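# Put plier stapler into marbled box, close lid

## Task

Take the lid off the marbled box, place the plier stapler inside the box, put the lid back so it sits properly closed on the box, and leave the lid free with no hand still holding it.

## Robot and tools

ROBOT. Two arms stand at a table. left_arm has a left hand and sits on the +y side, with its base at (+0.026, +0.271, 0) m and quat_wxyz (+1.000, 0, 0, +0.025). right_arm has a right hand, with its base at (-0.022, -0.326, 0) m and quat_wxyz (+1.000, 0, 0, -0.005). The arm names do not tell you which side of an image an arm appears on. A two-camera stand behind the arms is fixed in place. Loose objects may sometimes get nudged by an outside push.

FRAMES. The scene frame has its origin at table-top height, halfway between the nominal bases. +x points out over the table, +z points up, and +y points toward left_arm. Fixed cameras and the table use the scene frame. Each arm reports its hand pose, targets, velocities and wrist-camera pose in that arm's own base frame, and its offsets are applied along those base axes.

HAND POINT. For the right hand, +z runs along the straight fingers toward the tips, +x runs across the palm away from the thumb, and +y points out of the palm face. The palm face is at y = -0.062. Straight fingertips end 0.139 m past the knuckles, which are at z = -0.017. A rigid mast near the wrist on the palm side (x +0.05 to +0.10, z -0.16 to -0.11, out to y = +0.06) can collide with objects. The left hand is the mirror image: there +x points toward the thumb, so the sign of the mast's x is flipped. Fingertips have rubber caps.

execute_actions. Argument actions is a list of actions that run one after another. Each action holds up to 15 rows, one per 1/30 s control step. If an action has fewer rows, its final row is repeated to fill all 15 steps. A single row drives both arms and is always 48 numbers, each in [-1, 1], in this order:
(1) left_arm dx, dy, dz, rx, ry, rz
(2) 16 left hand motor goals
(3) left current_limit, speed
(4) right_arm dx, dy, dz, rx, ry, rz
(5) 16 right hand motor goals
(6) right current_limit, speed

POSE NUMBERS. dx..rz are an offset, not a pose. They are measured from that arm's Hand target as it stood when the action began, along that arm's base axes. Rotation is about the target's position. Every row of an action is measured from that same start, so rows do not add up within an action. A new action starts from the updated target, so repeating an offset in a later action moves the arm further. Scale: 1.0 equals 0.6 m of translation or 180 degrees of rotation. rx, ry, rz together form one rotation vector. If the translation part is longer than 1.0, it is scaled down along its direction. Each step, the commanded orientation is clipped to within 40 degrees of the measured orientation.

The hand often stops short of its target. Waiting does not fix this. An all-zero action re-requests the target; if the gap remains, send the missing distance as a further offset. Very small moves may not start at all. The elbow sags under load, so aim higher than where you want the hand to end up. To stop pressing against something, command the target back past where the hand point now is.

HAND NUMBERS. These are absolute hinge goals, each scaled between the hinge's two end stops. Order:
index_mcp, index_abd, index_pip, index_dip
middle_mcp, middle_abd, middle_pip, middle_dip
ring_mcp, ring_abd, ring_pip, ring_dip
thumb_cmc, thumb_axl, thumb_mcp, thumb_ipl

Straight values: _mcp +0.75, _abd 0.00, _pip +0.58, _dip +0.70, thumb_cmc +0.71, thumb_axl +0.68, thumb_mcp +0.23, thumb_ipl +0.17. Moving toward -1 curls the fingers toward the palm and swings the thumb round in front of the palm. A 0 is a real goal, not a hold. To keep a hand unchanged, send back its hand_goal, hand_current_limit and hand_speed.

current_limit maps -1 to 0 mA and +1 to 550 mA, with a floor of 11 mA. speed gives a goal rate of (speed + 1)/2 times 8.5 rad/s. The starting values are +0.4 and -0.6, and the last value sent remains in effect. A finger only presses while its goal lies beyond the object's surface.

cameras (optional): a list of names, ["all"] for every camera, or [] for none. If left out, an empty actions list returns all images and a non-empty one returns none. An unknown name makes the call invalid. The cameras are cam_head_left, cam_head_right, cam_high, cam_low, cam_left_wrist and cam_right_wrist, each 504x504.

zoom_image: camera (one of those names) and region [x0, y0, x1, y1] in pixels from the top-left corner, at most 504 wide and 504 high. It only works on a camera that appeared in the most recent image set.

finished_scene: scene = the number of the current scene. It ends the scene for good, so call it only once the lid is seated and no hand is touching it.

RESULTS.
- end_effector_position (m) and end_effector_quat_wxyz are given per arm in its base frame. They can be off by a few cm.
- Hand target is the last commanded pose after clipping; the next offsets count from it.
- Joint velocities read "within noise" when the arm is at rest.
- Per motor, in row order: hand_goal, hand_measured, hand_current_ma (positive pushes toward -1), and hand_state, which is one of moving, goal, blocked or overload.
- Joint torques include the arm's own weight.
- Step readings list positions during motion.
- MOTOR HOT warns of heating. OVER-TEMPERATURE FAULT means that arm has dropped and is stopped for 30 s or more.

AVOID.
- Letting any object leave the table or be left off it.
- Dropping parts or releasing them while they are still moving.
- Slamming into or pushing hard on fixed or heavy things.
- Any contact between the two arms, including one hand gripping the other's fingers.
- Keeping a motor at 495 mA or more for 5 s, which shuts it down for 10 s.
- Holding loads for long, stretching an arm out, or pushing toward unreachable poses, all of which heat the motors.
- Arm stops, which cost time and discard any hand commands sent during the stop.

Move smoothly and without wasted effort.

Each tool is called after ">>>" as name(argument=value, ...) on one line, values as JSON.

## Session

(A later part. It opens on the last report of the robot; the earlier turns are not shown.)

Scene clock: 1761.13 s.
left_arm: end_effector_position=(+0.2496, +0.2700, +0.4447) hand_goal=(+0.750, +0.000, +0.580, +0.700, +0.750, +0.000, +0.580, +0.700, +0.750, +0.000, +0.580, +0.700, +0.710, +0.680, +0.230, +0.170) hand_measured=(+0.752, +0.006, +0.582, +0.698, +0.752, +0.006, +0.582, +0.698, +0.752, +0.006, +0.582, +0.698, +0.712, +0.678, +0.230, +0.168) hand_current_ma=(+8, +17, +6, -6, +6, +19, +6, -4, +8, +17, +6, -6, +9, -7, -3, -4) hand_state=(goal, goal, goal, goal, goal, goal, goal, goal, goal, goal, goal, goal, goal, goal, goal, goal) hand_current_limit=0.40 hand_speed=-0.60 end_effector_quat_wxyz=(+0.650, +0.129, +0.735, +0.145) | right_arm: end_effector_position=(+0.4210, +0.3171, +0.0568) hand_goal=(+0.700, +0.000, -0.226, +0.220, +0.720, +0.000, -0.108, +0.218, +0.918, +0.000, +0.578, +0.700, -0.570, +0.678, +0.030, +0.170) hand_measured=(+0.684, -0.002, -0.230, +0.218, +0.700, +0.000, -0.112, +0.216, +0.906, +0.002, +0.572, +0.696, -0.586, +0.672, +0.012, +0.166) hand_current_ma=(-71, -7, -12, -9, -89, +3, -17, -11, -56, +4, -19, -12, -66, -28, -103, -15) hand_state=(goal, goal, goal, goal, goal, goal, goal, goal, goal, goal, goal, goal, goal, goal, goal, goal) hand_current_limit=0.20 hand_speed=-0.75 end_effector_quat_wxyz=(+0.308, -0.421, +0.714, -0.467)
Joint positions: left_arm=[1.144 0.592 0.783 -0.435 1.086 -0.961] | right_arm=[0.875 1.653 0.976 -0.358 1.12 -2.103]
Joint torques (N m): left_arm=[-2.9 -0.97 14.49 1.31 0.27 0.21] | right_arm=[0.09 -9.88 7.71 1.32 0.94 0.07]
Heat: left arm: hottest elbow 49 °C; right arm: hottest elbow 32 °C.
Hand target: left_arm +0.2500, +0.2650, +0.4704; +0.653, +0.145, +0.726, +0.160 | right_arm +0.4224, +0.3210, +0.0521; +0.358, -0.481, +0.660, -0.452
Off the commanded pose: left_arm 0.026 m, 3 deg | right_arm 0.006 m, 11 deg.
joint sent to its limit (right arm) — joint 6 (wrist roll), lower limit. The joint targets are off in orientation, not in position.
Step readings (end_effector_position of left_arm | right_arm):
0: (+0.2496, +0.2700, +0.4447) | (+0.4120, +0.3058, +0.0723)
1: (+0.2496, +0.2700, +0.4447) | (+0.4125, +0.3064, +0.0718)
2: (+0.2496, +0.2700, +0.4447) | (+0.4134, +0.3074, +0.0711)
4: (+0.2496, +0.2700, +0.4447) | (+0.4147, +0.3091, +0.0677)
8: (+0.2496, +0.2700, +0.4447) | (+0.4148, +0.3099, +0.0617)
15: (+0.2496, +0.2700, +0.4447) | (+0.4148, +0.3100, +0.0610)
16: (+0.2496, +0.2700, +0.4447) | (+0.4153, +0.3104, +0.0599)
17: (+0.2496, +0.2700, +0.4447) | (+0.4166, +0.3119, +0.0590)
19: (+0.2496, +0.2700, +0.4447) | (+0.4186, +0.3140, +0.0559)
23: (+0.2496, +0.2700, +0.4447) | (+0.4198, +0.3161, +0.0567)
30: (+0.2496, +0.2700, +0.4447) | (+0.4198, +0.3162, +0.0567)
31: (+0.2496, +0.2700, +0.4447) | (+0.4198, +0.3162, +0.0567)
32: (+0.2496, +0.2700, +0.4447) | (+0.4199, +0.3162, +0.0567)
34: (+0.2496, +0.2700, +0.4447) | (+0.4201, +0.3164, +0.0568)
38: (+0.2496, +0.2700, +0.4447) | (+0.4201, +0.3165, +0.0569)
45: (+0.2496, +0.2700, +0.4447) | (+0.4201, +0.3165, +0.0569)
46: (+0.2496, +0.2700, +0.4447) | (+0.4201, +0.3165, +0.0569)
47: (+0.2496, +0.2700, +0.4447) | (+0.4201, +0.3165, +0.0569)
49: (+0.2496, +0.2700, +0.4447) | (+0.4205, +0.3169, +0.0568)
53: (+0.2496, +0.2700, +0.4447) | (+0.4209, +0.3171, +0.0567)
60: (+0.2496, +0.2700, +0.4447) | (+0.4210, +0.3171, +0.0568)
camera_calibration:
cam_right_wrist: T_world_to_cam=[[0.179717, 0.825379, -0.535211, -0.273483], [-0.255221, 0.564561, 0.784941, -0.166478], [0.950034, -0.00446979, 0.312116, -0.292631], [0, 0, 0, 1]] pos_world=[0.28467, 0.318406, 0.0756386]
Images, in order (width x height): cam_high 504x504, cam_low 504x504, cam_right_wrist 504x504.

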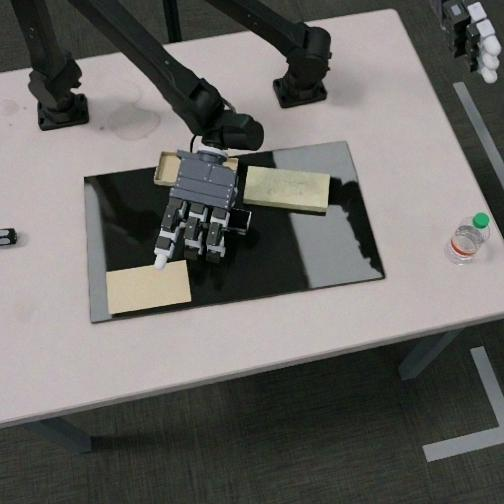

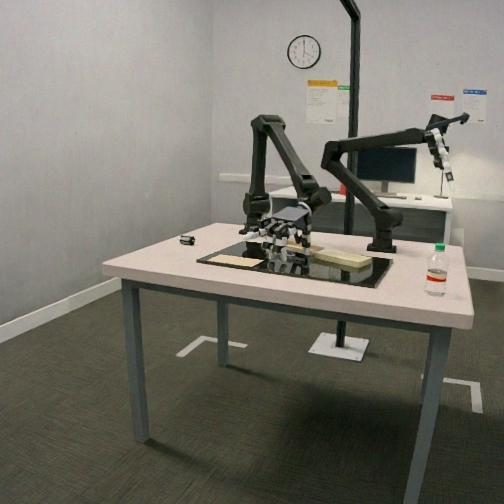

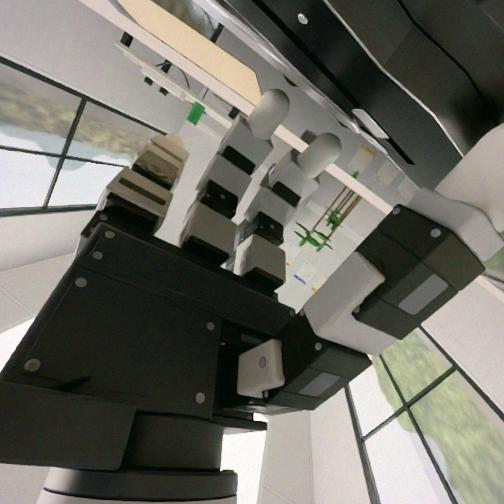

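>>> execute_actions(actions=[[[0,0,0,0,0,0,0.75,0,0.58,0.7,0.75,0,0.58,0.7,0.75,0,0.58,0.7,0.71,0.68,0.23,0.17,0.4,-0.6,0.0,-0.01,0.025,0,0,0,0.726,0,-0.226,0.22,0.726,0,-0.109,0.218,0.917,0,0.577,0.7,-0.571,0.678,0.05,0.17,0.2,-0.6]],[[0,0,0,0,0,0,0.75,0,0.58,0.7,0.75,0,0.58,0.7,0.75,0,0.58,0.7,0.71,0.68,0.23,0.17,0.4,-0.6,-0.014,-0.04,0,0,0,0,0.726,0,-0.226,0.22,0.726,0,-0.109,0.218,0.917,0,0.577,0.7,-0.571,0.678,0.03,0.17,0.2,-0.6]],[[0,0,0,0,0,0,0.75,0,0.58,0.7,0.75,0,0.58,0.7,0.75,0,0.58,0.7,0.71,0.68,0.23,0.17,0.4,-0.6,-0.005,-0.01,-0.035,0,0,0,0.726,0,-0.226,0.22,0.726,0,-0.109,0.218,0.917,0,0.577,0.7,-0.571,0.678,0.0,0.17,0.2,-0.6]]], cameras=["cam_high","cam_low","cam_right_wrist"])

>>> zoom_image(camera="cam_low", region=[230, 180, 340, 290])

>>> zoom_image(camera="cam_high", region=[140, 150, 270, 270])

>>> zoom_image(camera="cam_right_wrist", region=[200, 0, 504, 230])

Scene clock: 1791.17 s.
left_arm: end_effector_position=(+0.2496, +0.2700, +0.4447) hand_goal=(+0.750, +0.000, +0.580, +0.700, +0.750, +0.000, +0.580, +0.700, +0.750, +0.000, +0.580, +0.700, +0.710, +0.680, +0.230, +0.170) hand_measured=(+0.752, +0.006, +0.582, +0.698, +0.752, +0.006, +0.582, +0.698, +0.752, +0.006, +0.582, +0.698, +0.712, +0.678, +0.230, +0.168) hand_current_ma=(+8, +17, +6, -6, +6, +19, +6, -4, +8, +17, +6, -6, +9, -7, -3, -4) hand_state=(goal, goal, goal, goal, goal, goal, goal, goal, goal, goal, goal, goal, goal, goal, goal, goal) hand_current_limit=0.40 hand_speed=-0.60 end_effector_quat_wxyz=(+0.650, +0.129, +0.735, +0.145) | right_arm: end_effector_position=(+0.4098, +0.2895, +0.0549) hand_goal=(+0.726, +0.000, -0.226, +0.220, +0.726, +0.000, -0.108, +0.218, +0.918, +0.000, +0.578, +0.700, -0.570, +0.678, +0.000, +0.170) hand_measured=(+0.712, -0.002, -0.230, +0.218, +0.708, +0.000, -0.112, +0.216, +0.906, +0.002, +0.572, +0.696, -0.580, +0.676, +0.004, +0.170) hand_current_ma=(-62, -6, -12, -9, -79, +3, -16, -11, -56, +4, -19, -12, -40, -9, +23, +4) hand_state=(goal, goal, goal, goal, goal, goal, goal, goal, goal, goal, goal, goal, goal, goal, goal, goal) hand_current_limit=0.20 hand_speed=-0.60 end_effector_quat_wxyz=(+0.310, -0.410, +0.720, -0.466)
Joint positions: left_arm=[1.144 0.592 0.783 -0.435 1.086 -0.961] | right_arm=[0.855 1.593 0.888 -0.317 1.118 -2.099]
Joint torques (N m): left_arm=[-2.84 -1.03 14.71 1.44 0.2 0.21] | right_arm=[-1.2 -8.64 6.71 1.24 0.83 0.05]
Heat: left arm: hottest elbow 50 °C; right arm: hottest elbow 31 °C.
Hand target: left_arm +0.2500, +0.2650, +0.4704; +0.653, +0.145, +0.726, +0.160 | right_arm +0.4110, +0.2850, +0.0460; +0.358, -0.481, +0.660, -0.452
Off the commanded pose: left_arm 0.026 m, 3 deg | right_arm 0.010 m, 12 deg.
joint sent to its limit (right arm) — joint 6 (wrist roll), lower limit. The joint targets are off in orientation, not in position.
Step readings (end_effector_position of left_arm | right_arm):
0: (+0.2496, +0.2700, +0.4447) | (+0.4210, +0.3171, +0.0568)
1: (+0.2496, +0.2700, +0.4447) | (+0.4209, +0.3169, +0.0570)
2: (+0.2496, +0.2700, +0.4447) | (+0.4206, +0.3166, +0.0571)
4: (+0.2496, +0.2700, +0.4447) | (+0.4202, +0.3162, +0.0579)
8: (+0.2496, +0.2700, +0.4447) | (+0.4201, +0.3161, +0.0589)
15: (+0.2496, +0.2700, +0.4447) | (+0.4201, +0.3160, +0.0589)
16: (+0.2496, +0.2700, +0.4447) | (+0.4184, +0.3135, +0.0577)
17: (+0.2496, +0.2700, +0.4447) | (+0.4161, +0.3111, +0.0573)
19: (+0.2496, +0.2700, +0.4447) | (+0.4099, +0.3002, +0.0567)
23: (+0.2496, +0.2700, +0.4447) | (+0.4087, +0.2901, +0.0585)
30: (+0.2496, +0.2700, +0.4447) | (+0.4094, +0.2892, +0.0588)
31: (+0.2496, +0.2700, +0.4447) | (+0.4092, +0.2890, +0.0577)
32: (+0.2496, +0.2700, +0.4447) | (+0.4096, +0.2894, +0.0571)
34: (+0.2496, +0.2700, +0.4447) | (+0.4090, +0.2886, +0.0546)
38: (+0.2496, +0.2700, +0.4447) | (+0.4097, +0.2895, +0.0550)
45: (+0.2496, +0.2700, +0.4447) | (+0.4097, +0.2895, +0.0548)
camera_calibration:
cam_right_wrist: T_world_to_cam=[[0.200027, 0.829198, -0.521938, -0.259929], [-0.2507, 0.558285, 0.790865, -0.152601], [0.947174, -0.0273442, 0.319552, -0.274039], [0, 0, 0, 1]] pos_world=[0.273299, 0.293234, 0.0725894]
Images, in order (width x height): cam_high 504x504, cam_low 504x504, cam_right_wrist 504x504.

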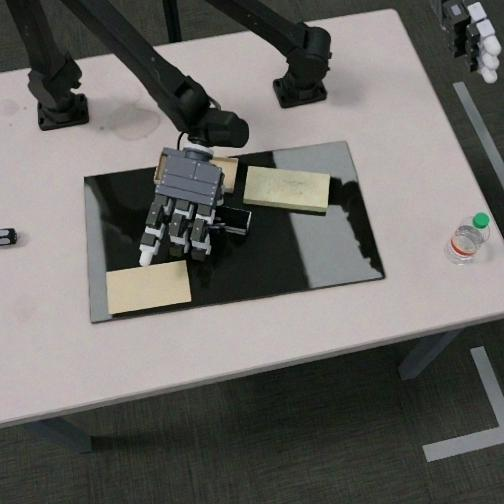

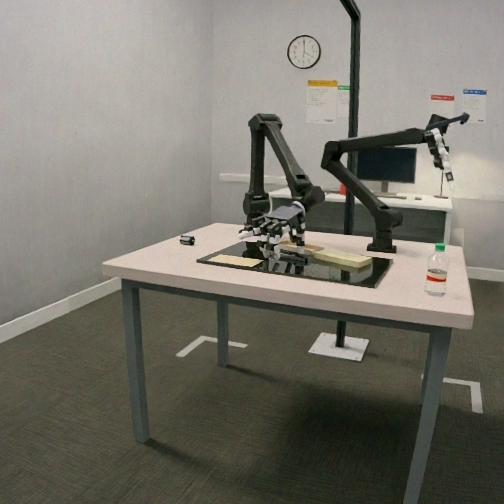

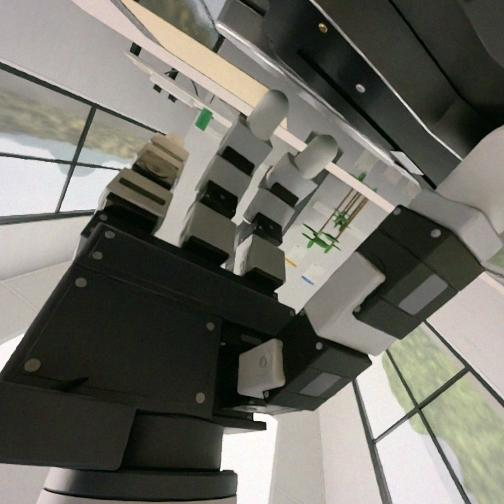

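Scaled by 4.582.

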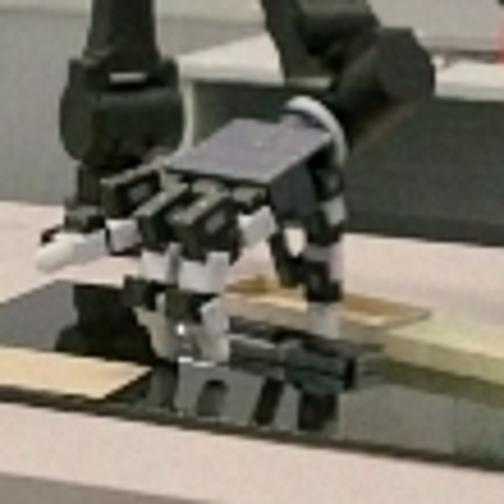

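Scaled by 3.877.

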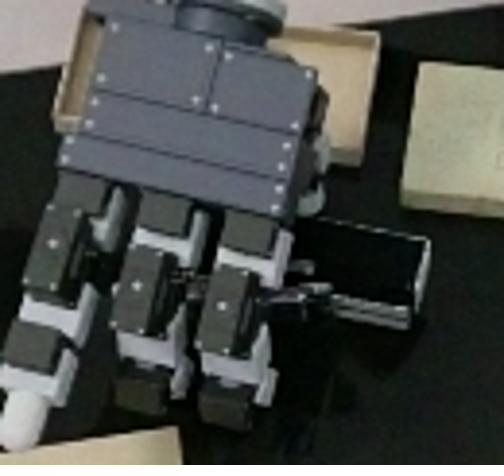

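Scaled by 1.658.

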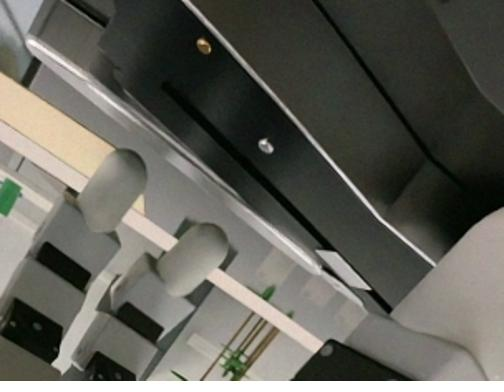

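>>> execute_actions(actions=[[[0,0,0,0,0,0,0.75,0,0.58,0.7,0.75,0,0.58,0.7,0.75,0,0.58,0.7,0.71,0.68,0.23,0.17,0.4,-0.6,0.0,0,0,0,0,0,0.589,0,-0.226,0.22,0.589,0,-0.226,0.218,0.917,0,0.577,0.7,-0.571,0.678,-0.05,0.17,0.2,-0.75]],[[0,0,0,0,0,0,0.75,0,0.58,0.7,0.75,0,0.58,0.7,0.75,0,0.58,0.7,0.71,0.68,0.23,0.17,0.4,-0.6,0,0,0,0,0,0,0.44,0,-0.25,0.22,0.506,0,-0.3,0.218,0.917,0,0.577,0.7,-0.571,0.678,-0.09,0.17,0.2,-0.75]],[[0,0,0,0,0,0,0.75,0,0.58,0.7,0.75,0,0.58,0.7,0.75,0,0.58,0.7,0.71,0.68,0.23,0.17,0.4,-0.6,0,0,0,0,0,0,0.32,0,-0.28,0.22,0.44,0,-0.33,0.218,0.917,0,0.577,0.7,-0.571,0.678,-0.2,0.17,0.2,-0.75]]], cameras=["cam_high","cam_low","cam_right_wrist"])

>>> zoom_image(camera="cam_low", region=[230, 180, 340, 290])

>>> zoom_image(camera="cam_high", region=[140, 150, 270, 270])

>>> zoom_image(camera="cam_right_wrist", region=[200, 0, 504, 230])

Scene clock: 1819.03 s.
left_arm: end_effector_position=(+0.2496, +0.2700, +0.4447) hand_goal=(+0.750, +0.000, +0.580, +0.700, +0.750, +0.000, +0.580, +0.700, +0.750, +0.000, +0.580, +0.700, +0.710, +0.680, +0.230, +0.170) hand_measured=(+0.752, +0.006, +0.582, +0.698, +0.752, +0.006, +0.582, +0.698, +0.752, +0.006, +0.582, +0.698, +0.712, +0.678, +0.230, +0.168) hand_current_ma=(+8, +17, +6, -6, +6, +19, +6, -4, +8, +17, +6, -6, +9, -7, -3, -4) hand_state=(goal, goal, goal, goal, goal, goal, goal, goal, goal, goal, goal, goal, goal, goal, goal, goal) hand_current_limit=0.40 hand_speed=-0.60 end_effector_quat_wxyz=(+0.650, +0.129, +0.735, +0.145) | right_arm: end_effector_position=(+0.4103, +0.2897, +0.0552) hand_goal=(+0.320, +0.000, -0.280, +0.220, +0.440, +0.000, -0.330, +0.218, +0.918, +0.000, +0.578, +0.700, -0.570, +0.678, -0.200, +0.170) hand_measured=(+0.366, -0.002, -0.268, +0.222, +0.478, +0.000, -0.308, +0.222, +0.906, +0.002, +0.572, +0.696, -0.578, +0.678, -0.018, +0.188) hand_current_ma=(+213, -5, +52, +6, +180, +3, +89, +17, -56, +4, -19, -12, -33, -4, +330, +98) hand_state=(blocked, goal, goal, goal, blocked, goal, blocked, goal, goal, goal, goal, goal, goal, goal, blocked, goal) hand_current_limit=0.20 hand_speed=-0.75 end_effector_quat_wxyz=(+0.311, -0.409, +0.720, -0.466)
Joint positions: left_arm=[1.144 0.592 0.783 -0.435 1.086 -0.961] | right_arm=[0.855 1.593 0.888 -0.315 1.118 -2.099]
Joint torques (N m): left_arm=[-2.49 -1.08 14.64 1.29 0.21 0.23] | right_arm=[-1.03 -8.76 6.69 1.14 0.77 0.04]
Heat: left arm: hottest elbow 50 °C; right arm: hottest elbow 30 °C.
Hand target: left_arm +0.2500, +0.2650, +0.4704; +0.653, +0.145, +0.726, +0.160 | right_arm +0.4109, +0.2850, +0.0460; +0.358, -0.481, +0.660, -0.452
Off the commanded pose: left_arm 0.026 m, 3 deg | right_arm 0.010 m, 12 deg.
joint sent to its limit (right arm) — joint 6 (wrist roll), lower limit. The joint targets are off in orientation, not in position.
Step readings (end_effector_position of left_arm | right_arm):
0: (+0.2496, +0.2700, +0.4447) | (+0.4098, +0.2895, +0.0549)
1: (+0.2496, +0.2700, +0.4447) | (+0.4098, +0.2895, +0.0549)
2: (+0.2496, +0.2700, +0.4447) | (+0.4097, +0.2896, +0.0548)
4: (+0.2496, +0.2700, +0.4447) | (+0.4096, +0.2897, +0.0546)
8: (+0.2496, +0.2700, +0.4447) | (+0.4098, +0.2900, +0.0548)
15: (+0.2496, +0.2700, +0.4447) | (+0.4098, +0.2900, +0.0548)
16: (+0.2496, +0.2700, +0.4447) | (+0.4098, +0.2900, +0.0548)
17: (+0.2496, +0.2700, +0.4447) | (+0.4098, +0.2899, +0.0548)
19: (+0.2496, +0.2700, +0.4447) | (+0.4098, +0.2899, +0.0548)
23: (+0.2496, +0.2700, +0.4447) | (+0.4103, +0.2897, +0.0552)
30: (+0.2496, +0.2700, +0.4447) | (+0.4103, +0.2897, +0.0552)
31: (+0.2496, +0.2700, +0.4447) | (+0.4103, +0.2897, +0.0552)
32: (+0.2496, +0.2700, +0.4447) | (+0.4103, +0.2897, +0.0552)
34: (+0.2496, +0.2700, +0.4447) | (+0.4103, +0.2897, +0.0552)
38: (+0.2496, +0.2700, +0.4447) | (+0.4103, +0.2897, +0.0552)
45: (+0.2496, +0.2700, +0.4447) | (+0.4103, +0.2897, +0.0552)
camera_calibration:
cam_right_wrist: T_world_to_cam=[[0.201496, 0.830024, -0.520058, -0.260915], [-0.251939, 0.557003, 0.791375, -0.151992], [0.946534, -0.0284362, 0.32135, -0.274175], [0, 0, 0, 1]] pos_world=[0.273796, 0.29343, 0.0726981]
Images, in order (width x height): cam_high 504x504, cam_low 504x504, cam_right_wrist 504x504.

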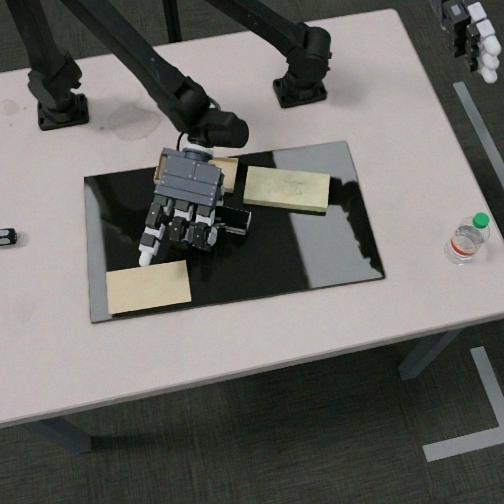

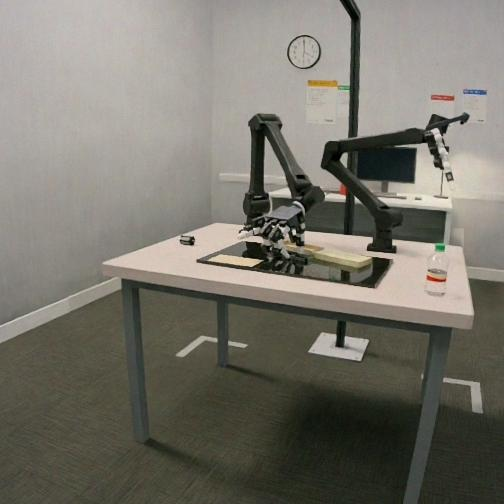

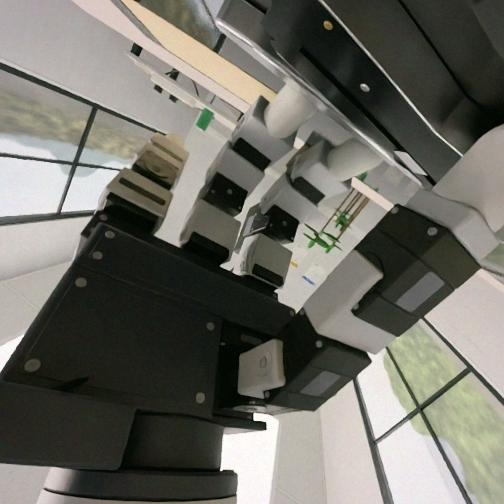

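Scaled by 4.582.

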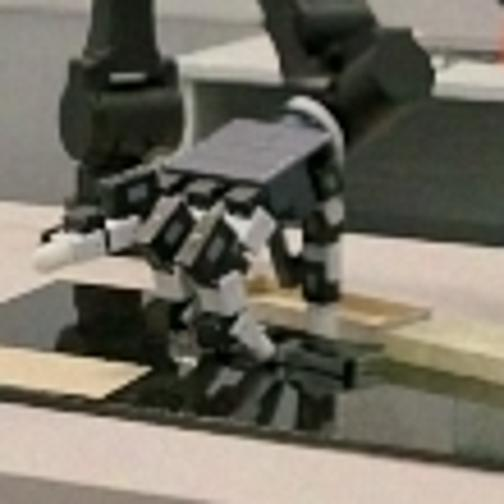

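Scaled by 3.877.

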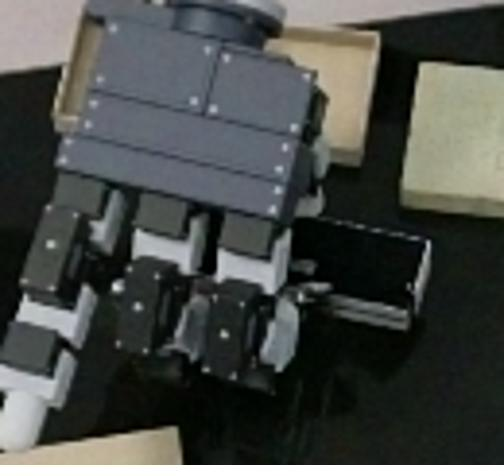

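Scaled by 1.658.

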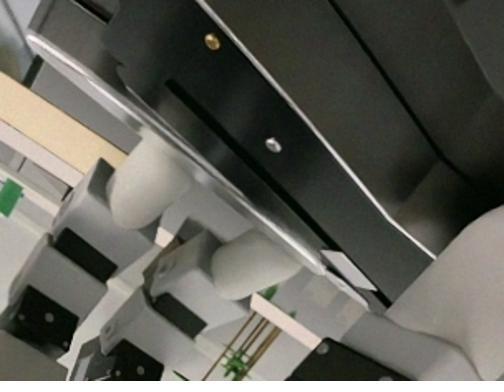

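>>> execute_actions(actions=[[[0,0,0,0,0,0,0.75,0,0.58,0.7,0.75,0,0.58,0.7,0.75,0,0.58,0.7,0.71,0.68,0.23,0.17,0.4,-0.6,0.0,0,0,0,0,0,0.22,0,-0.3,0.22,0.34,0,-0.36,0.218,0.917,0,0.577,0.7,-0.571,0.678,-0.25,0.17,0.35,-0.75]],[[0,0,0,0,0,0,0.75,0,0.58,0.7,0.75,0,0.58,0.7,0.75,0,0.58,0.7,0.71,0.68,0.23,0.17,0.4,-0.6,0,0,0.03,0,0,0,0.22,0,-0.3,0.22,0.34,0,-0.36,0.218,0.917,0,0.577,0.7,-0.571,0.678,-0.25,0.17,0.35,-0.75]],[[0,0,0,0,0,0,0.75,0,0.58,0.7,0.75,0,0.58,0.7,0.75,0,0.58,0.7,0.71,0.68,0.23,0.17,0.4,-0.6,0,0,0.04,0,0,0,0.22,0,-0.3,0.22,0.34,0,-0.36,0.218,0.917,0,0.577,0.7,-0.571,0.678,-0.25,0.17,0.35,-0.75]]], cameras=["cam_high","cam_low","cam_right_wrist"])

>>> zoom_image(camera="cam_low", region=[230, 180, 340, 290])

>>> zoom_image(camera="cam_high", region=[140, 150, 270, 270])

>>> zoom_image(camera="cam_right_wrist", region=[200, 0, 504, 230])

Scene clock: 1838.23 s.
left_arm: end_effector_position=(+0.2496, +0.2700, +0.4447) hand_goal=(+0.750, +0.000, +0.580, +0.700, +0.750, +0.000, +0.580, +0.700, +0.750, +0.000, +0.580, +0.700, +0.710, +0.680, +0.230, +0.170) hand_measured=(+0.752, +0.006, +0.582, +0.698, +0.752, +0.006, +0.582, +0.698, +0.752, +0.006, +0.582, +0.698, +0.712, +0.678, +0.230, +0.168) hand_current_ma=(+8, +17, +6, -6, +6, +19, +6, -4, +8, +17, +6, -6, +9, -7, -3, -4) hand_state=(goal, goal, goal, goal, goal, goal, goal, goal, goal, goal, goal, goal, goal, goal, goal, goal) hand_current_limit=0.40 hand_speed=-0.60 end_effector_quat_wxyz=(+0.650, +0.129, +0.735, +0.145) | right_arm: end_effector_position=(+0.4014, +0.2767, +0.0728) hand_goal=(+0.220, +0.000, -0.300, +0.220, +0.340, +0.000, -0.360, +0.218, +0.918, +0.000, +0.578, +0.700, -0.570, +0.678, -0.250, +0.170) hand_measured=(+0.220, +0.000, -0.294, +0.224, +0.338, +0.000, -0.354, +0.222, +0.906, +0.002, +0.572, +0.696, -0.568, +0.680, -0.244, +0.172) hand_current_ma=(-2, +0, +22, +13, -7, -2, +21, +15, -56, +4, -19, -12, +8, +12, +29, +13) hand_state=(goal, goal, goal, goal, goal, goal, goal, goal, goal, goal, goal, goal, goal, goal, goal, goal) hand_current_limit=0.35 hand_speed=-0.75 end_effector_quat_wxyz=(+0.296, -0.417, +0.718, -0.472)
Joint positions: left_arm=[1.144 0.592 0.783 -0.435 1.086 -0.961] | right_arm=[0.852 1.537 0.889 -0.408 1.12 -2.1]
Joint torques (N m): left_arm=[-2.61 -0.79 14.6 1.28 0.24 0.17] | right_arm=[-0.38 -9.93 10.58 0.24 1.1 0.02]
Heat: left arm: hottest elbow 50 °C; right arm: hottest elbow 29 °C.
Hand target: left_arm +0.2500, +0.2650, +0.4704; +0.653, +0.145, +0.726, +0.160 | right_arm +0.4110, +0.2850, +0.0882; +0.358, -0.481, +0.660, -0.452
Off the commanded pose: left_arm 0.026 m, 3 deg | right_arm 0.020 m, 12 deg.
joint sent to its limit (right arm) — joint 6 (wrist roll), lower limit. The joint targets are off in orientation, not in position.
Step readings (end_effector_position of left_arm | right_arm):
0: (+0.2496, +0.2700, +0.4447) | (+0.4103, +0.2897, +0.0552)
1: (+0.2496, +0.2700, +0.4447) | (+0.4103, +0.2897, +0.0552)
2: (+0.2496, +0.2700, +0.4447) | (+0.4103, +0.2897, +0.0552)
4: (+0.2496, +0.2700, +0.4447) | (+0.4108, +0.2889, +0.0552)
8: (+0.2496, +0.2700, +0.4447) | (+0.4111, +0.2885, +0.0552)
15: (+0.2496, +0.2700, +0.4447) | (+0.4112, +0.2883, +0.0552)
16: (+0.2496, +0.2700, +0.4447) | (+0.4109, +0.2879, +0.0555)
17: (+0.2496, +0.2700, +0.4447) | (+0.4102, +0.2873, +0.0557)
19: (+0.2496, +0.2700, +0.4447) | (+0.4090, +0.2861, +0.0561)
23: (+0.2496, +0.2700, +0.4447) | (+0.4084, +0.2854, +0.0559)
30: (+0.2496, +0.2700, +0.4447) | (+0.4084, +0.2853, +0.0558)
31: (+0.2496, +0.2700, +0.4447) | (+0.4074, +0.2843, +0.0567)
32: (+0.2496, +0.2700, +0.4447) | (+0.4056, +0.2823, +0.0575)
34: (+0.2496, +0.2700, +0.4447) | (+0.4023, +0.2784, +0.0613)
38: (+0.2496, +0.2700, +0.4447) | (+0.4017, +0.2771, +0.0705)
45: (+0.2496, +0.2700, +0.4447) | (+0.4014, +0.2767, +0.0728)
camera_calibration:
cam_right_wrist: T_world_to_cam=[[0.192452, 0.814008, -0.548045, -0.229142], [-0.231711, 0.580388, 0.780679, -0.174756], [0.953558, -0.0232549, 0.300311, -0.274484], [0, 0, 0, 1]] pos_world=[0.265342, 0.281567, 0.0932791]
Images, in order (width x height): cam_high 504x504, cam_low 504x504, cam_right_wrist 504x504.

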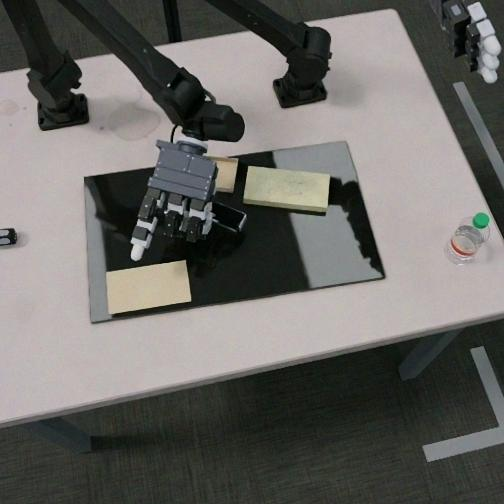

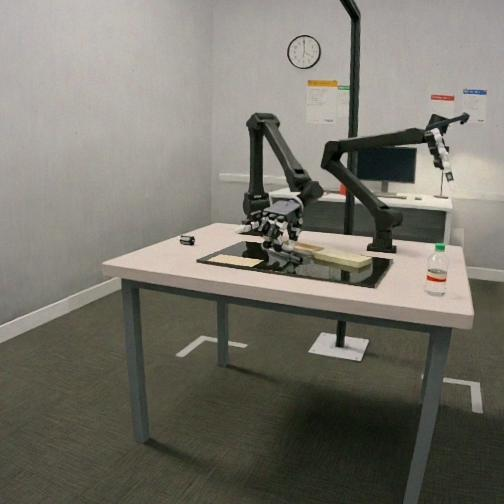

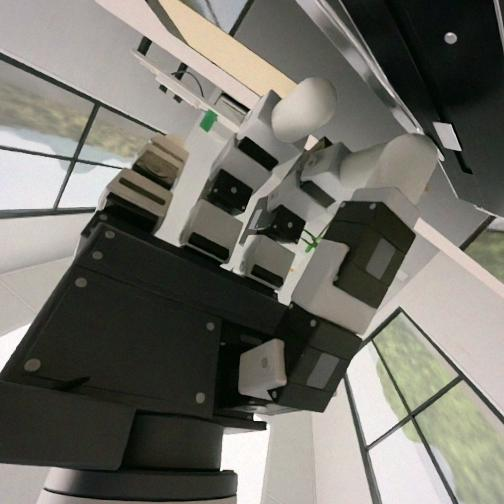

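Scaled by 4.582.

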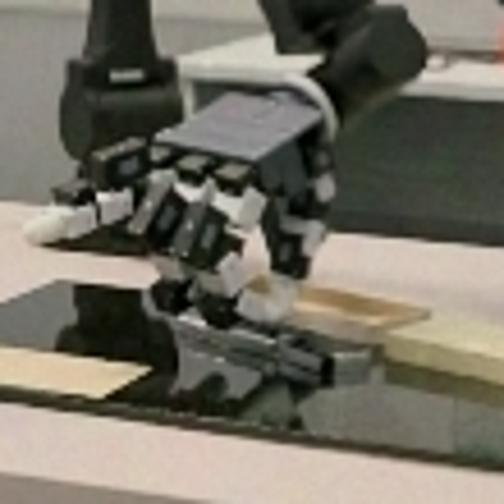

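Scaled by 3.877.

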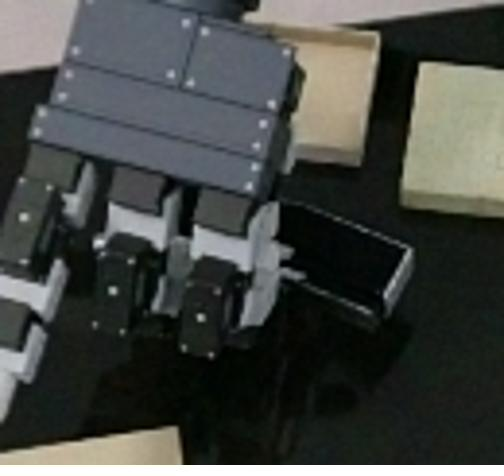

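Scaled by 1.658.

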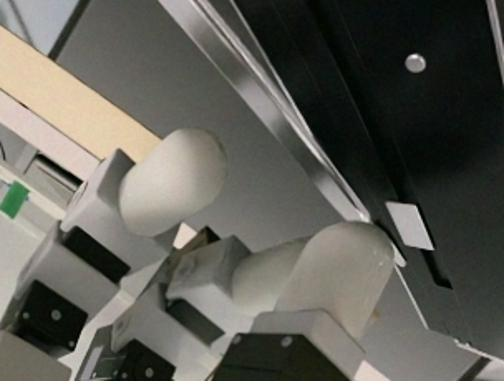

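>>> execute_actions(actions=[[[0,0,0,0,0,0,0.75,0,0.58,0.7,0.75,0,0.58,0.7,0.75,0,0.58,0.7,0.71,0.68,0.23,0.17,0.4,-0.6,0.0,0,0.06,0,0,0,0.726,0,-0.226,0.22,0.726,0,-0.226,0.218,0.917,0,0.577,0.7,-0.657,0.678,0.05,0.17,0.2,-0.5]],[[0,0,0,0,0,0,0.75,0,0.58,0.7,0.75,0,0.58,0.7,0.75,0,0.58,0.7,0.71,0.68,0.23,0.17,0.4,-0.6,-0.09,-0.05,0.06,0,0,0,0.726,0,-0.226,0.22,0.726,0,-0.226,0.218,0.917,0,0.577,0.7,-0.657,0.678,0.05,0.17,0.2,-0.5]],[[0,0,0,0,0,0,0.75,0,0.58,0.7,0.75,0,0.58,0.7,0.75,0,0.58,0.7,0.71,0.68,0.23,0.17,0.4,-0.6,-0.09,-0.05,0,0,0,0,0.726,0,-0.226,0.22,0.726,0,-0.226,0.218,0.917,0,0.577,0.7,-0.657,0.678,0.05,0.17,0.2,-0.5]]], cameras=["cam_high","cam_low","cam_head_left"])

>>> zoom_image(camera="cam_low", region=[230, 180, 340, 290])

>>> zoom_image(camera="cam_high", region=[140, 150, 270, 270])

Scene clock: 1880.83 s.
left_arm: end_effector_position=(+0.2496, +0.2700, +0.4447) hand_goal=(+0.750, +0.000, +0.580, +0.700, +0.750, +0.000, +0.580, +0.700, +0.750, +0.000, +0.580, +0.700, +0.710, +0.680, +0.230, +0.170) hand_measured=(+0.752, +0.006, +0.582, +0.698, +0.752, +0.006, +0.582, +0.698, +0.752, +0.006, +0.582, +0.698, +0.712, +0.678, +0.230, +0.168) hand_current_ma=(+8, +17, +6, -6, +6, +19, +6, -4, +8, +17, +6, -6, +9, -7, -3, -4) hand_state=(goal, goal, goal, goal, goal, goal, goal, goal, goal, goal, goal, goal, goal, goal, goal, goal) hand_current_limit=0.40 hand_speed=-0.60 end_effector_quat_wxyz=(+0.650, +0.129, +0.735, +0.145) | right_arm: end_effector_position=(+0.2998, +0.2205, +0.1537) hand_goal=(+0.726, +0.000, -0.226, +0.220, +0.726, +0.000, -0.226, +0.218, +0.918, +0.000, +0.578, +0.700, -0.656, +0.678, +0.050, +0.170) hand_measured=(+0.716, +0.000, -0.228, +0.222, +0.712, +0.000, -0.228, +0.222, +0.906, +0.002, +0.574, +0.696, -0.656, +0.680, +0.048, +0.172) hand_current_ma=(-44, +2, -7, +11, -58, +1, -9, +13, -54, +5, -18, -12, +2, +10, -11, +7) hand_state=(goal, goal, goal, goal, goal, goal, goal, goal, goal, goal, goal, goal, goal, goal, goal, goal) hand_current_limit=0.20 hand_speed=-0.50 end_effector_quat_wxyz=(+0.332, -0.448, +0.687, -0.466)
Joint positions: left_arm=[1.144 0.592 0.783 -0.435 1.086 -0.961] | right_arm=[0.979 1.08 0.704 -0.664 1.16 -2.1]
Joint torques (N m): left_arm=[-3.19 -0.85 14.54 1.39 0.23 0.22] | right_arm=[0.09 -4.42 10.63 0.46 1.09 0.05]
Heat: left arm: hottest elbow 50 °C; right arm: hottest elbow 32 °C.
Hand target: left_arm +0.2500, +0.2650, +0.4704; +0.653, +0.145, +0.726, +0.160 | right_arm +0.3029, +0.2250, +0.1600; +0.358, -0.481, +0.660, -0.452
Off the commanded pose: left_arm 0.026 m, 3 deg | right_arm 0.008 m, 6 deg.
joint sent to its limit (right arm) — joint 6 (wrist roll), lower limit. The joint targets are off in orientation, not in position.
Step readings (end_effector_position of left_arm | right_arm):
0: (+0.2496, +0.2700, +0.4447) | (+0.4014, +0.2767, +0.0728)
1: (+0.2496, +0.2700, +0.4447) | (+0.4008, +0.2760, +0.0747)
2: (+0.2496, +0.2700, +0.4447) | (+0.3984, +0.2734, +0.0758)
4: (+0.2496, +0.2700, +0.4447) | (+0.3966, +0.2705, +0.0847)
8: (+0.2496, +0.2700, +0.4447) | (+0.4001, +0.2739, +0.1046)
15: (+0.2496, +0.2700, +0.4447) | (+0.4023, +0.2773, +0.1107)
16: (+0.2496, +0.2700, +0.4447) | (+0.3979, +0.2742, +0.1112)
17: (+0.2496, +0.2700, +0.4447) | (+0.3910, +0.2706, +0.1132)
19: (+0.2496, +0.2700, +0.4447) | (+0.3710, +0.2560, +0.1244)
23: (+0.2496, +0.2700, +0.4447) | (+0.3564, +0.2507, +0.1576)
30: (+0.2496, +0.2700, +0.4447) | (+0.3547, +0.2516, +0.1574)
31: (+0.2496, +0.2700, +0.4447) | (+0.3500, +0.2482, +0.1532)
32: (+0.2496, +0.2700, +0.4447) | (+0.3438, +0.2447, +0.1512)
34: (+0.2496, +0.2700, +0.4447) | (+0.3203, +0.2296, +0.1452)
38: (+0.2496, +0.2700, +0.4447) | (+0.3001, +0.2202, +0.1518)
45: (+0.2496, +0.2700, +0.4447) | (+0.2998, +0.2205, +0.1537)
Images, in order (width x height): cam_head_left 504x504, cam_high 504x504, cam_low 504x504.

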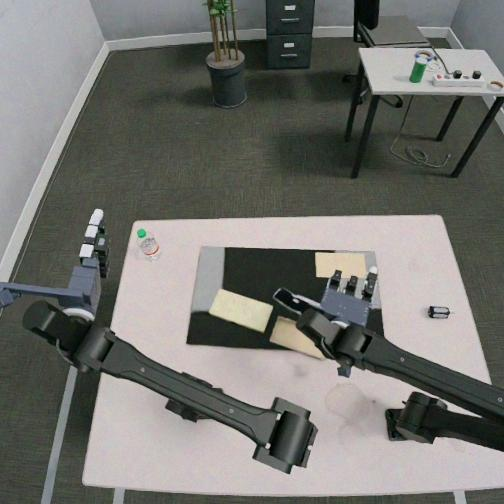

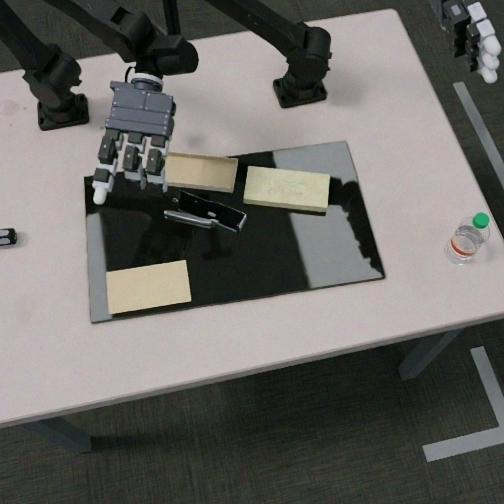

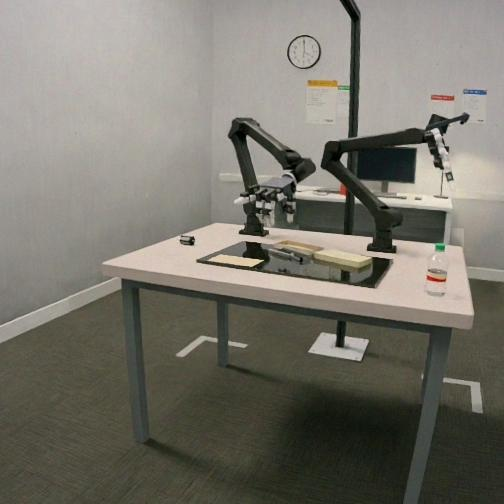

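Scaled by 4.582.

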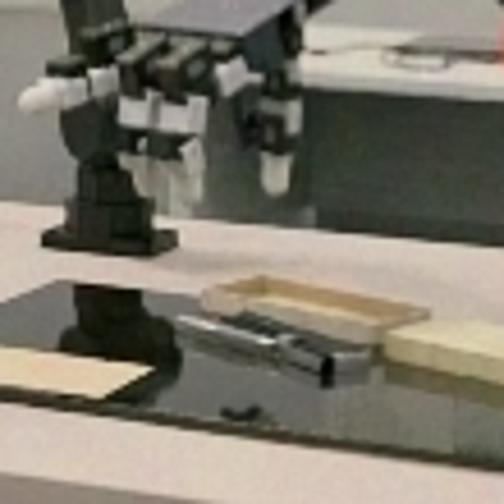

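Scaled by 3.877.

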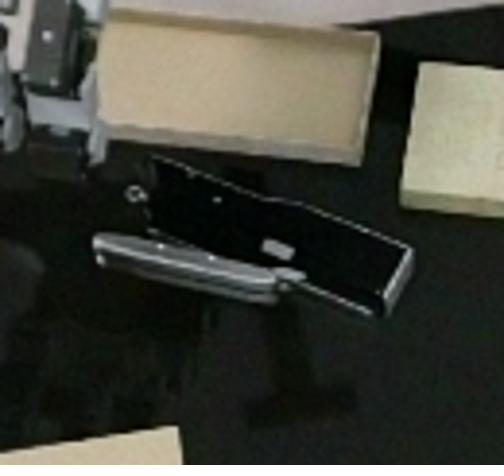

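>>> execute_actions(actions=[[[0,0,0,0,0,0,0.75,0,0.58,0.7,0.75,0,0.58,0.7,0.75,0,0.58,0.7,0.71,0.68,0.23,0.17,0.4,-0.6,-0.033,0.06,0,0.0126,0.0308,0,0.9,0,0.55,0.68,0.61,0,0.43,0.55,0.917,0,0.577,0.7,0.6,0.678,0.22,0.17,0.2,-0.4]],[[0,0,0,0,0,0,0.75,0,0.58,0.7,0.75,0,0.58,0.7,0.75,0,0.58,0.7,0.71,0.68,0.23,0.17,0.4,-0.6,-0.033,0.07,0,0,0,0,0.9,0,0.55,0.68,0.61,0,0.43,0.55,0.917,0,0.577,0.7,0.6,0.678,0.22,0.17,0.2,-0.4]],[[0,0,0,0,0,0,0.75,0,0.58,0.7,0.75,0,0.58,0.7,0.75,0,0.58,0.7,0.71,0.68,0.23,0.17,0.4,-0.6,0,0.06,-0.08,0,0,0,0.9,0,0.55,0.68,0.61,0,0.43,0.55,0.917,0,0.577,0.7,0.6,0.678,0.22,0.17,0.2,-0.4]]], cameras=["cam_high","cam_low"])

>>> zoom_image(camera="cam_low", region=[230, 180, 340, 290])

>>> zoom_image(camera="cam_high", region=[140, 150, 270, 270])

Scene clock: 1954.53 s.
left_arm: end_effector_position=(+0.2496, +0.2700, +0.4447) hand_goal=(+0.750, +0.000, +0.580, +0.700, +0.750, +0.000, +0.580, +0.700, +0.750, +0.000, +0.580, +0.700, +0.710, +0.680, +0.230, +0.170) hand_measured=(+0.752, +0.006, +0.582, +0.698, +0.752, +0.006, +0.582, +0.698, +0.752, +0.006, +0.582, +0.698, +0.712, +0.678, +0.230, +0.168) hand_current_ma=(+8, +17, +6, -6, +6, +19, +6, -4, +8, +17, +6, -6, +9, -7, -3, -4) hand_state=(goal, goal, goal, goal, goal, goal, goal, goal, goal, goal, goal, goal, goal, goal, goal, goal) hand_current_limit=0.40 hand_speed=-0.60 end_effector_quat_wxyz=(+0.650, +0.129, +0.735, +0.145) | right_arm: end_effector_position=(+0.2552, +0.3204, +0.0937) hand_goal=(+0.900, +0.000, +0.550, +0.680, +0.610, +0.000, +0.430, +0.550, +0.918, +0.000, +0.578, +0.700, +0.600, +0.678, +0.220, +0.170) hand_measured=(+0.888, +0.000, +0.544, +0.676, +0.600, +0.000, +0.426, +0.546, +0.908, +0.000, +0.574, +0.696, +0.588, +0.680, +0.216, +0.172) hand_current_ma=(-53, +0, -23, -12, -39, +0, -19, -12, -45, +0, -14, -11, -49, +9, -23, +5) hand_state=(goal, goal, goal, goal, goal, goal, goal, goal, goal, goal, goal, goal, goal, goal, goal, goal) hand_current_limit=0.20 hand_speed=-0.40 end_effector_quat_wxyz=(+0.312, -0.512, +0.676, -0.429)
Joint positions: left_arm=[1.144 0.592 0.783 -0.435 1.086 -0.961] | right_arm=[1.187 1.388 0.85 -0.85 1.109 -1.794]
Joint torques (N m): left_arm=[-2.61 -1.14 14.53 1.36 0.21 0.17] | right_arm=[-0.38 -8.29 11.04 0.81 1.32 0.15]
Heat: left arm: hottest elbow 51 °C; right arm: hottest elbow 32 °C.
Hand target: left_arm +0.2500, +0.2650, +0.4704; +0.653, +0.145, +0.726, +0.160 | right_arm +0.2633, +0.3390, +0.1121; +0.335, -0.495, +0.686, -0.415
Off the commanded pose: left_arm 0.026 m, 3 deg | right_arm 0.027 m, 4 deg.
Step readings (end_effector_position of left_arm | right_arm):
0: (+0.2496, +0.2700, +0.4447) | (+0.2998, +0.2205, +0.1537)
1: (+0.2496, +0.2700, +0.4447) | (+0.2959, +0.2249, +0.1509)
2: (+0.2496, +0.2700, +0.4447) | (+0.2904, +0.2304, +0.1473)
4: (+0.2496, +0.2700, +0.4447) | (+0.2804, +0.2409, +0.1427)
8: (+0.2496, +0.2700, +0.4447) | (+0.2742, +0.2483, +0.1403)
15: (+0.2496, +0.2700, +0.4447) | (+0.2740, +0.2481, +0.1404)
16: (+0.2496, +0.2700, +0.4447) | (+0.2730, +0.2499, +0.1418)
17: (+0.2496, +0.2700, +0.4447) | (+0.2710, +0.2503, +0.1431)
19: (+0.2496, +0.2700, +0.4447) | (+0.2620, +0.2685, +0.1439)
23: (+0.2496, +0.2700, +0.4447) | (+0.2535, +0.2935, +0.1433)
30: (+0.2496, +0.2700, +0.4447) | (+0.2548, +0.2914, +0.1426)
31: (+0.2496, +0.2700, +0.4447) | (+0.2553, +0.2940, +0.1401)
32: (+0.2496, +0.2700, +0.4447) | (+0.2575, +0.2978, +0.1368)
34: (+0.2496, +0.2700, +0.4447) | (+0.2585, +0.3111, +0.1223)
38: (+0.2496, +0.2700, +0.4447) | (+0.2540, +0.3189, +0.0902)
45: (+0.2496, +0.2700, +0.4447) | (+0.2550, +0.3201, +0.0930)
Images, in order (width x height): cam_high 504x504, cam_low 504x504.

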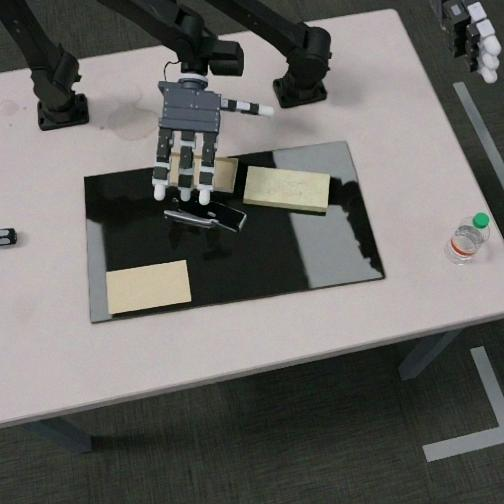

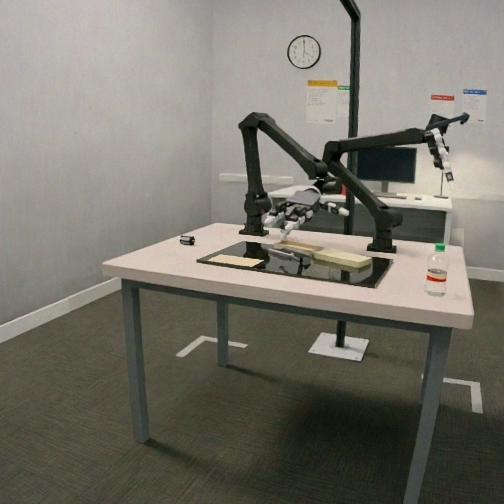

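Scaled by 4.582.

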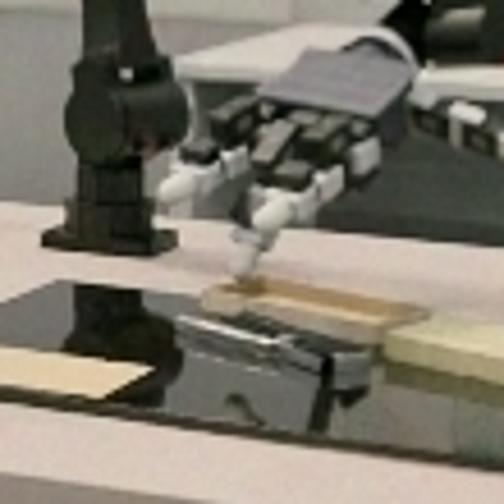

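Scaled by 3.877.

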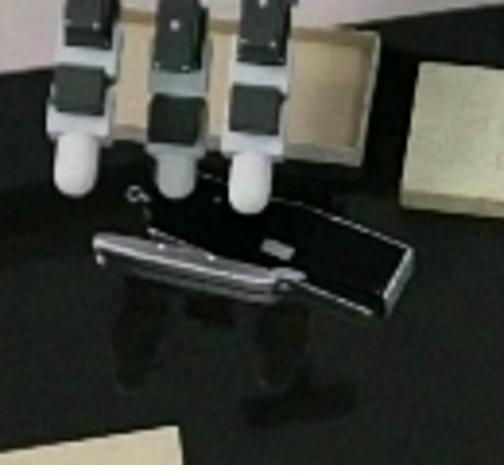

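>>> execute_actions(actions=[[[0,0,0,0,0,0,0.75,0,0.58,0.7,0.75,0,0.58,0.7,0.75,0,0.58,0.7,0.71,0.68,0.23,0.17,0.4,-0.6,0.018,0.005,-0.04,0,0,0,0.9,0,0.55,0.68,0.61,0,0.43,0.55,0.917,0,0.577,0.7,0.6,0.678,0.22,0.17,0.2,-0.4]],[[0,0,0,0,0,0,0.75,0,0.58,0.7,0.75,0,0.58,0.7,0.75,0,0.58,0.7,0.71,0.68,0.23,0.17,0.4,-0.6,0,0,-0.03,0,0,0,0.9,0,0.55,0.68,0.61,0,0.43,0.55,0.917,0,0.577,0.7,0.6,0.678,0.22,0.17,0.2,-0.4]]], cameras=["cam_high","cam_low"])

>>> zoom_image(camera="cam_low", region=[230, 180, 340, 290])

>>> zoom_image(camera="cam_high", region=[140, 150, 270, 270])

Scene clock: 1970.20 s.
left_arm: end_effector_position=(+0.2496, +0.2700, +0.4447) hand_goal=(+0.750, +0.000, +0.580, +0.700, +0.750, +0.000, +0.580, +0.700, +0.750, +0.000, +0.580, +0.700, +0.710, +0.680, +0.230, +0.170) hand_measured=(+0.752, +0.006, +0.582, +0.698, +0.752, +0.006, +0.582, +0.698, +0.752, +0.006, +0.582, +0.698, +0.712, +0.678, +0.230, +0.168) hand_current_ma=(+8, +17, +6, -6, +6, +19, +6, -4, +8, +17, +6, -6, +9, -7, -3, -4) hand_state=(goal, goal, goal, goal, goal, goal, goal, goal, goal, goal, goal, goal, goal, goal, goal, goal) hand_current_limit=0.40 hand_speed=-0.60 end_effector_quat_wxyz=(+0.650, +0.129, +0.735, +0.145) | right_arm: end_effector_position=(+0.2705, +0.3399, +0.0693) hand_goal=(+0.900, +0.000, +0.550, +0.680, +0.610, +0.000, +0.430, +0.550, +0.918, +0.000, +0.578, +0.700, +0.600, +0.678, +0.220, +0.170) hand_measured=(+0.888, +0.000, +0.544, +0.676, +0.600, +0.000, +0.426, +0.546, +0.908, +0.000, +0.574, +0.696, +0.588, +0.680, +0.216, +0.172) hand_current_ma=(-53, +0, -23, -12, -39, -1, -19, -12, -45, +0, -14, -11, -49, +9, -23, +5) hand_state=(goal, goal, goal, goal, goal, goal, goal, goal, goal, goal, goal, goal, goal, goal, goal, goal) hand_current_limit=0.20 hand_speed=-0.40 end_effector_quat_wxyz=(+0.333, -0.497, +0.684, -0.417)
Joint positions: left_arm=[1.144 0.592 0.783 -0.435 1.086 -0.961] | right_arm=[1.17 1.458 0.833 -0.675 1.107 -1.826]
Joint torques (N m): left_arm=[-2.61 -0.38 14.72 1.43 0.21 0.2] | right_arm=[-1.08 -7.94 7.83 0.99 1.13 0.03]
Heat: left arm: hottest elbow 51 °C; right arm: hottest elbow 33 °C.
Hand target: left_arm +0.2500, +0.2650, +0.4704; +0.653, +0.145, +0.726, +0.160 | right_arm +0.2742, +0.3421, +0.0702; +0.335, -0.495, +0.686, -0.415
Off the commanded pose: left_arm 0.026 m, 3 deg | right_arm 0.004 m, 0 deg.
Step readings (end_effector_position of left_arm | right_arm):
0: (+0.2496, +0.2700, +0.4447) | (+0.2552, +0.3205, +0.0937)
1: (+0.2496, +0.2700, +0.4447) | (+0.2568, +0.3230, +0.0936)
2: (+0.2496, +0.2700, +0.4447) | (+0.2598, +0.3277, +0.0934)
4: (+0.2496, +0.2700, +0.4447) | (+0.2655, +0.3346, +0.0901)
8: (+0.2496, +0.2700, +0.4447) | (+0.2686, +0.3364, +0.0837)
15: (+0.2496, +0.2700, +0.4447) | (+0.2691, +0.3365, +0.0834)
16: (+0.2496, +0.2700, +0.4447) | (+0.2694, +0.3371, +0.0824)
17: (+0.2496, +0.2700, +0.4447) | (+0.2703, +0.3392, +0.0815)
19: (+0.2496, +0.2700, +0.4447) | (+0.2712, +0.3413, +0.0776)
23: (+0.2496, +0.2700, +0.4447) | (+0.2706, +0.3400, +0.0701)
30: (+0.2496, +0.2700, +0.4447) | (+0.2705, +0.3399, +0.0693)
Images, in order (width x height): cam_high 504x504, cam_low 504x504.

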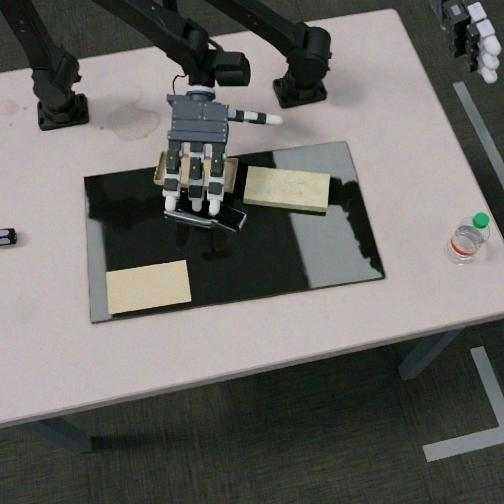

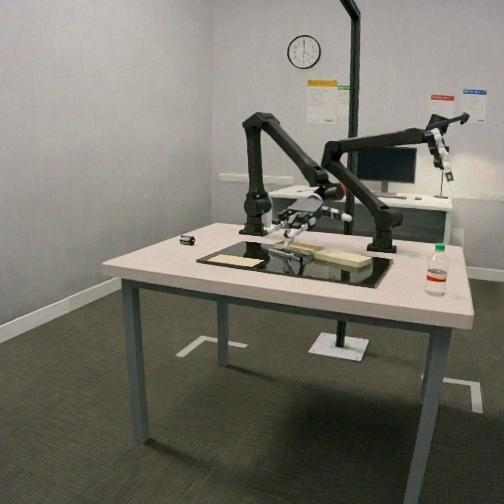

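Scaled by 4.582.

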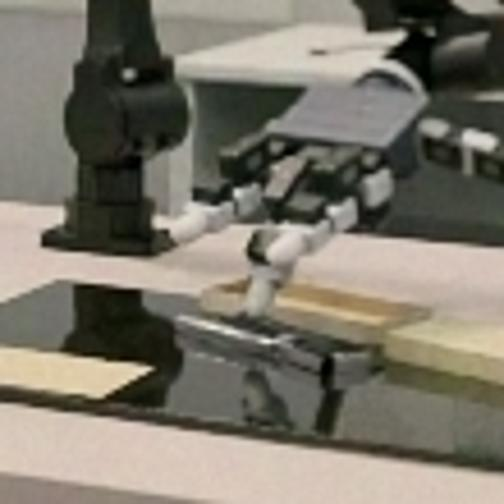

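Scaled by 3.877.

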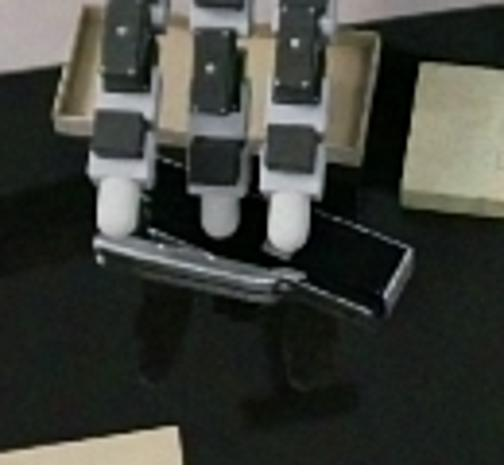

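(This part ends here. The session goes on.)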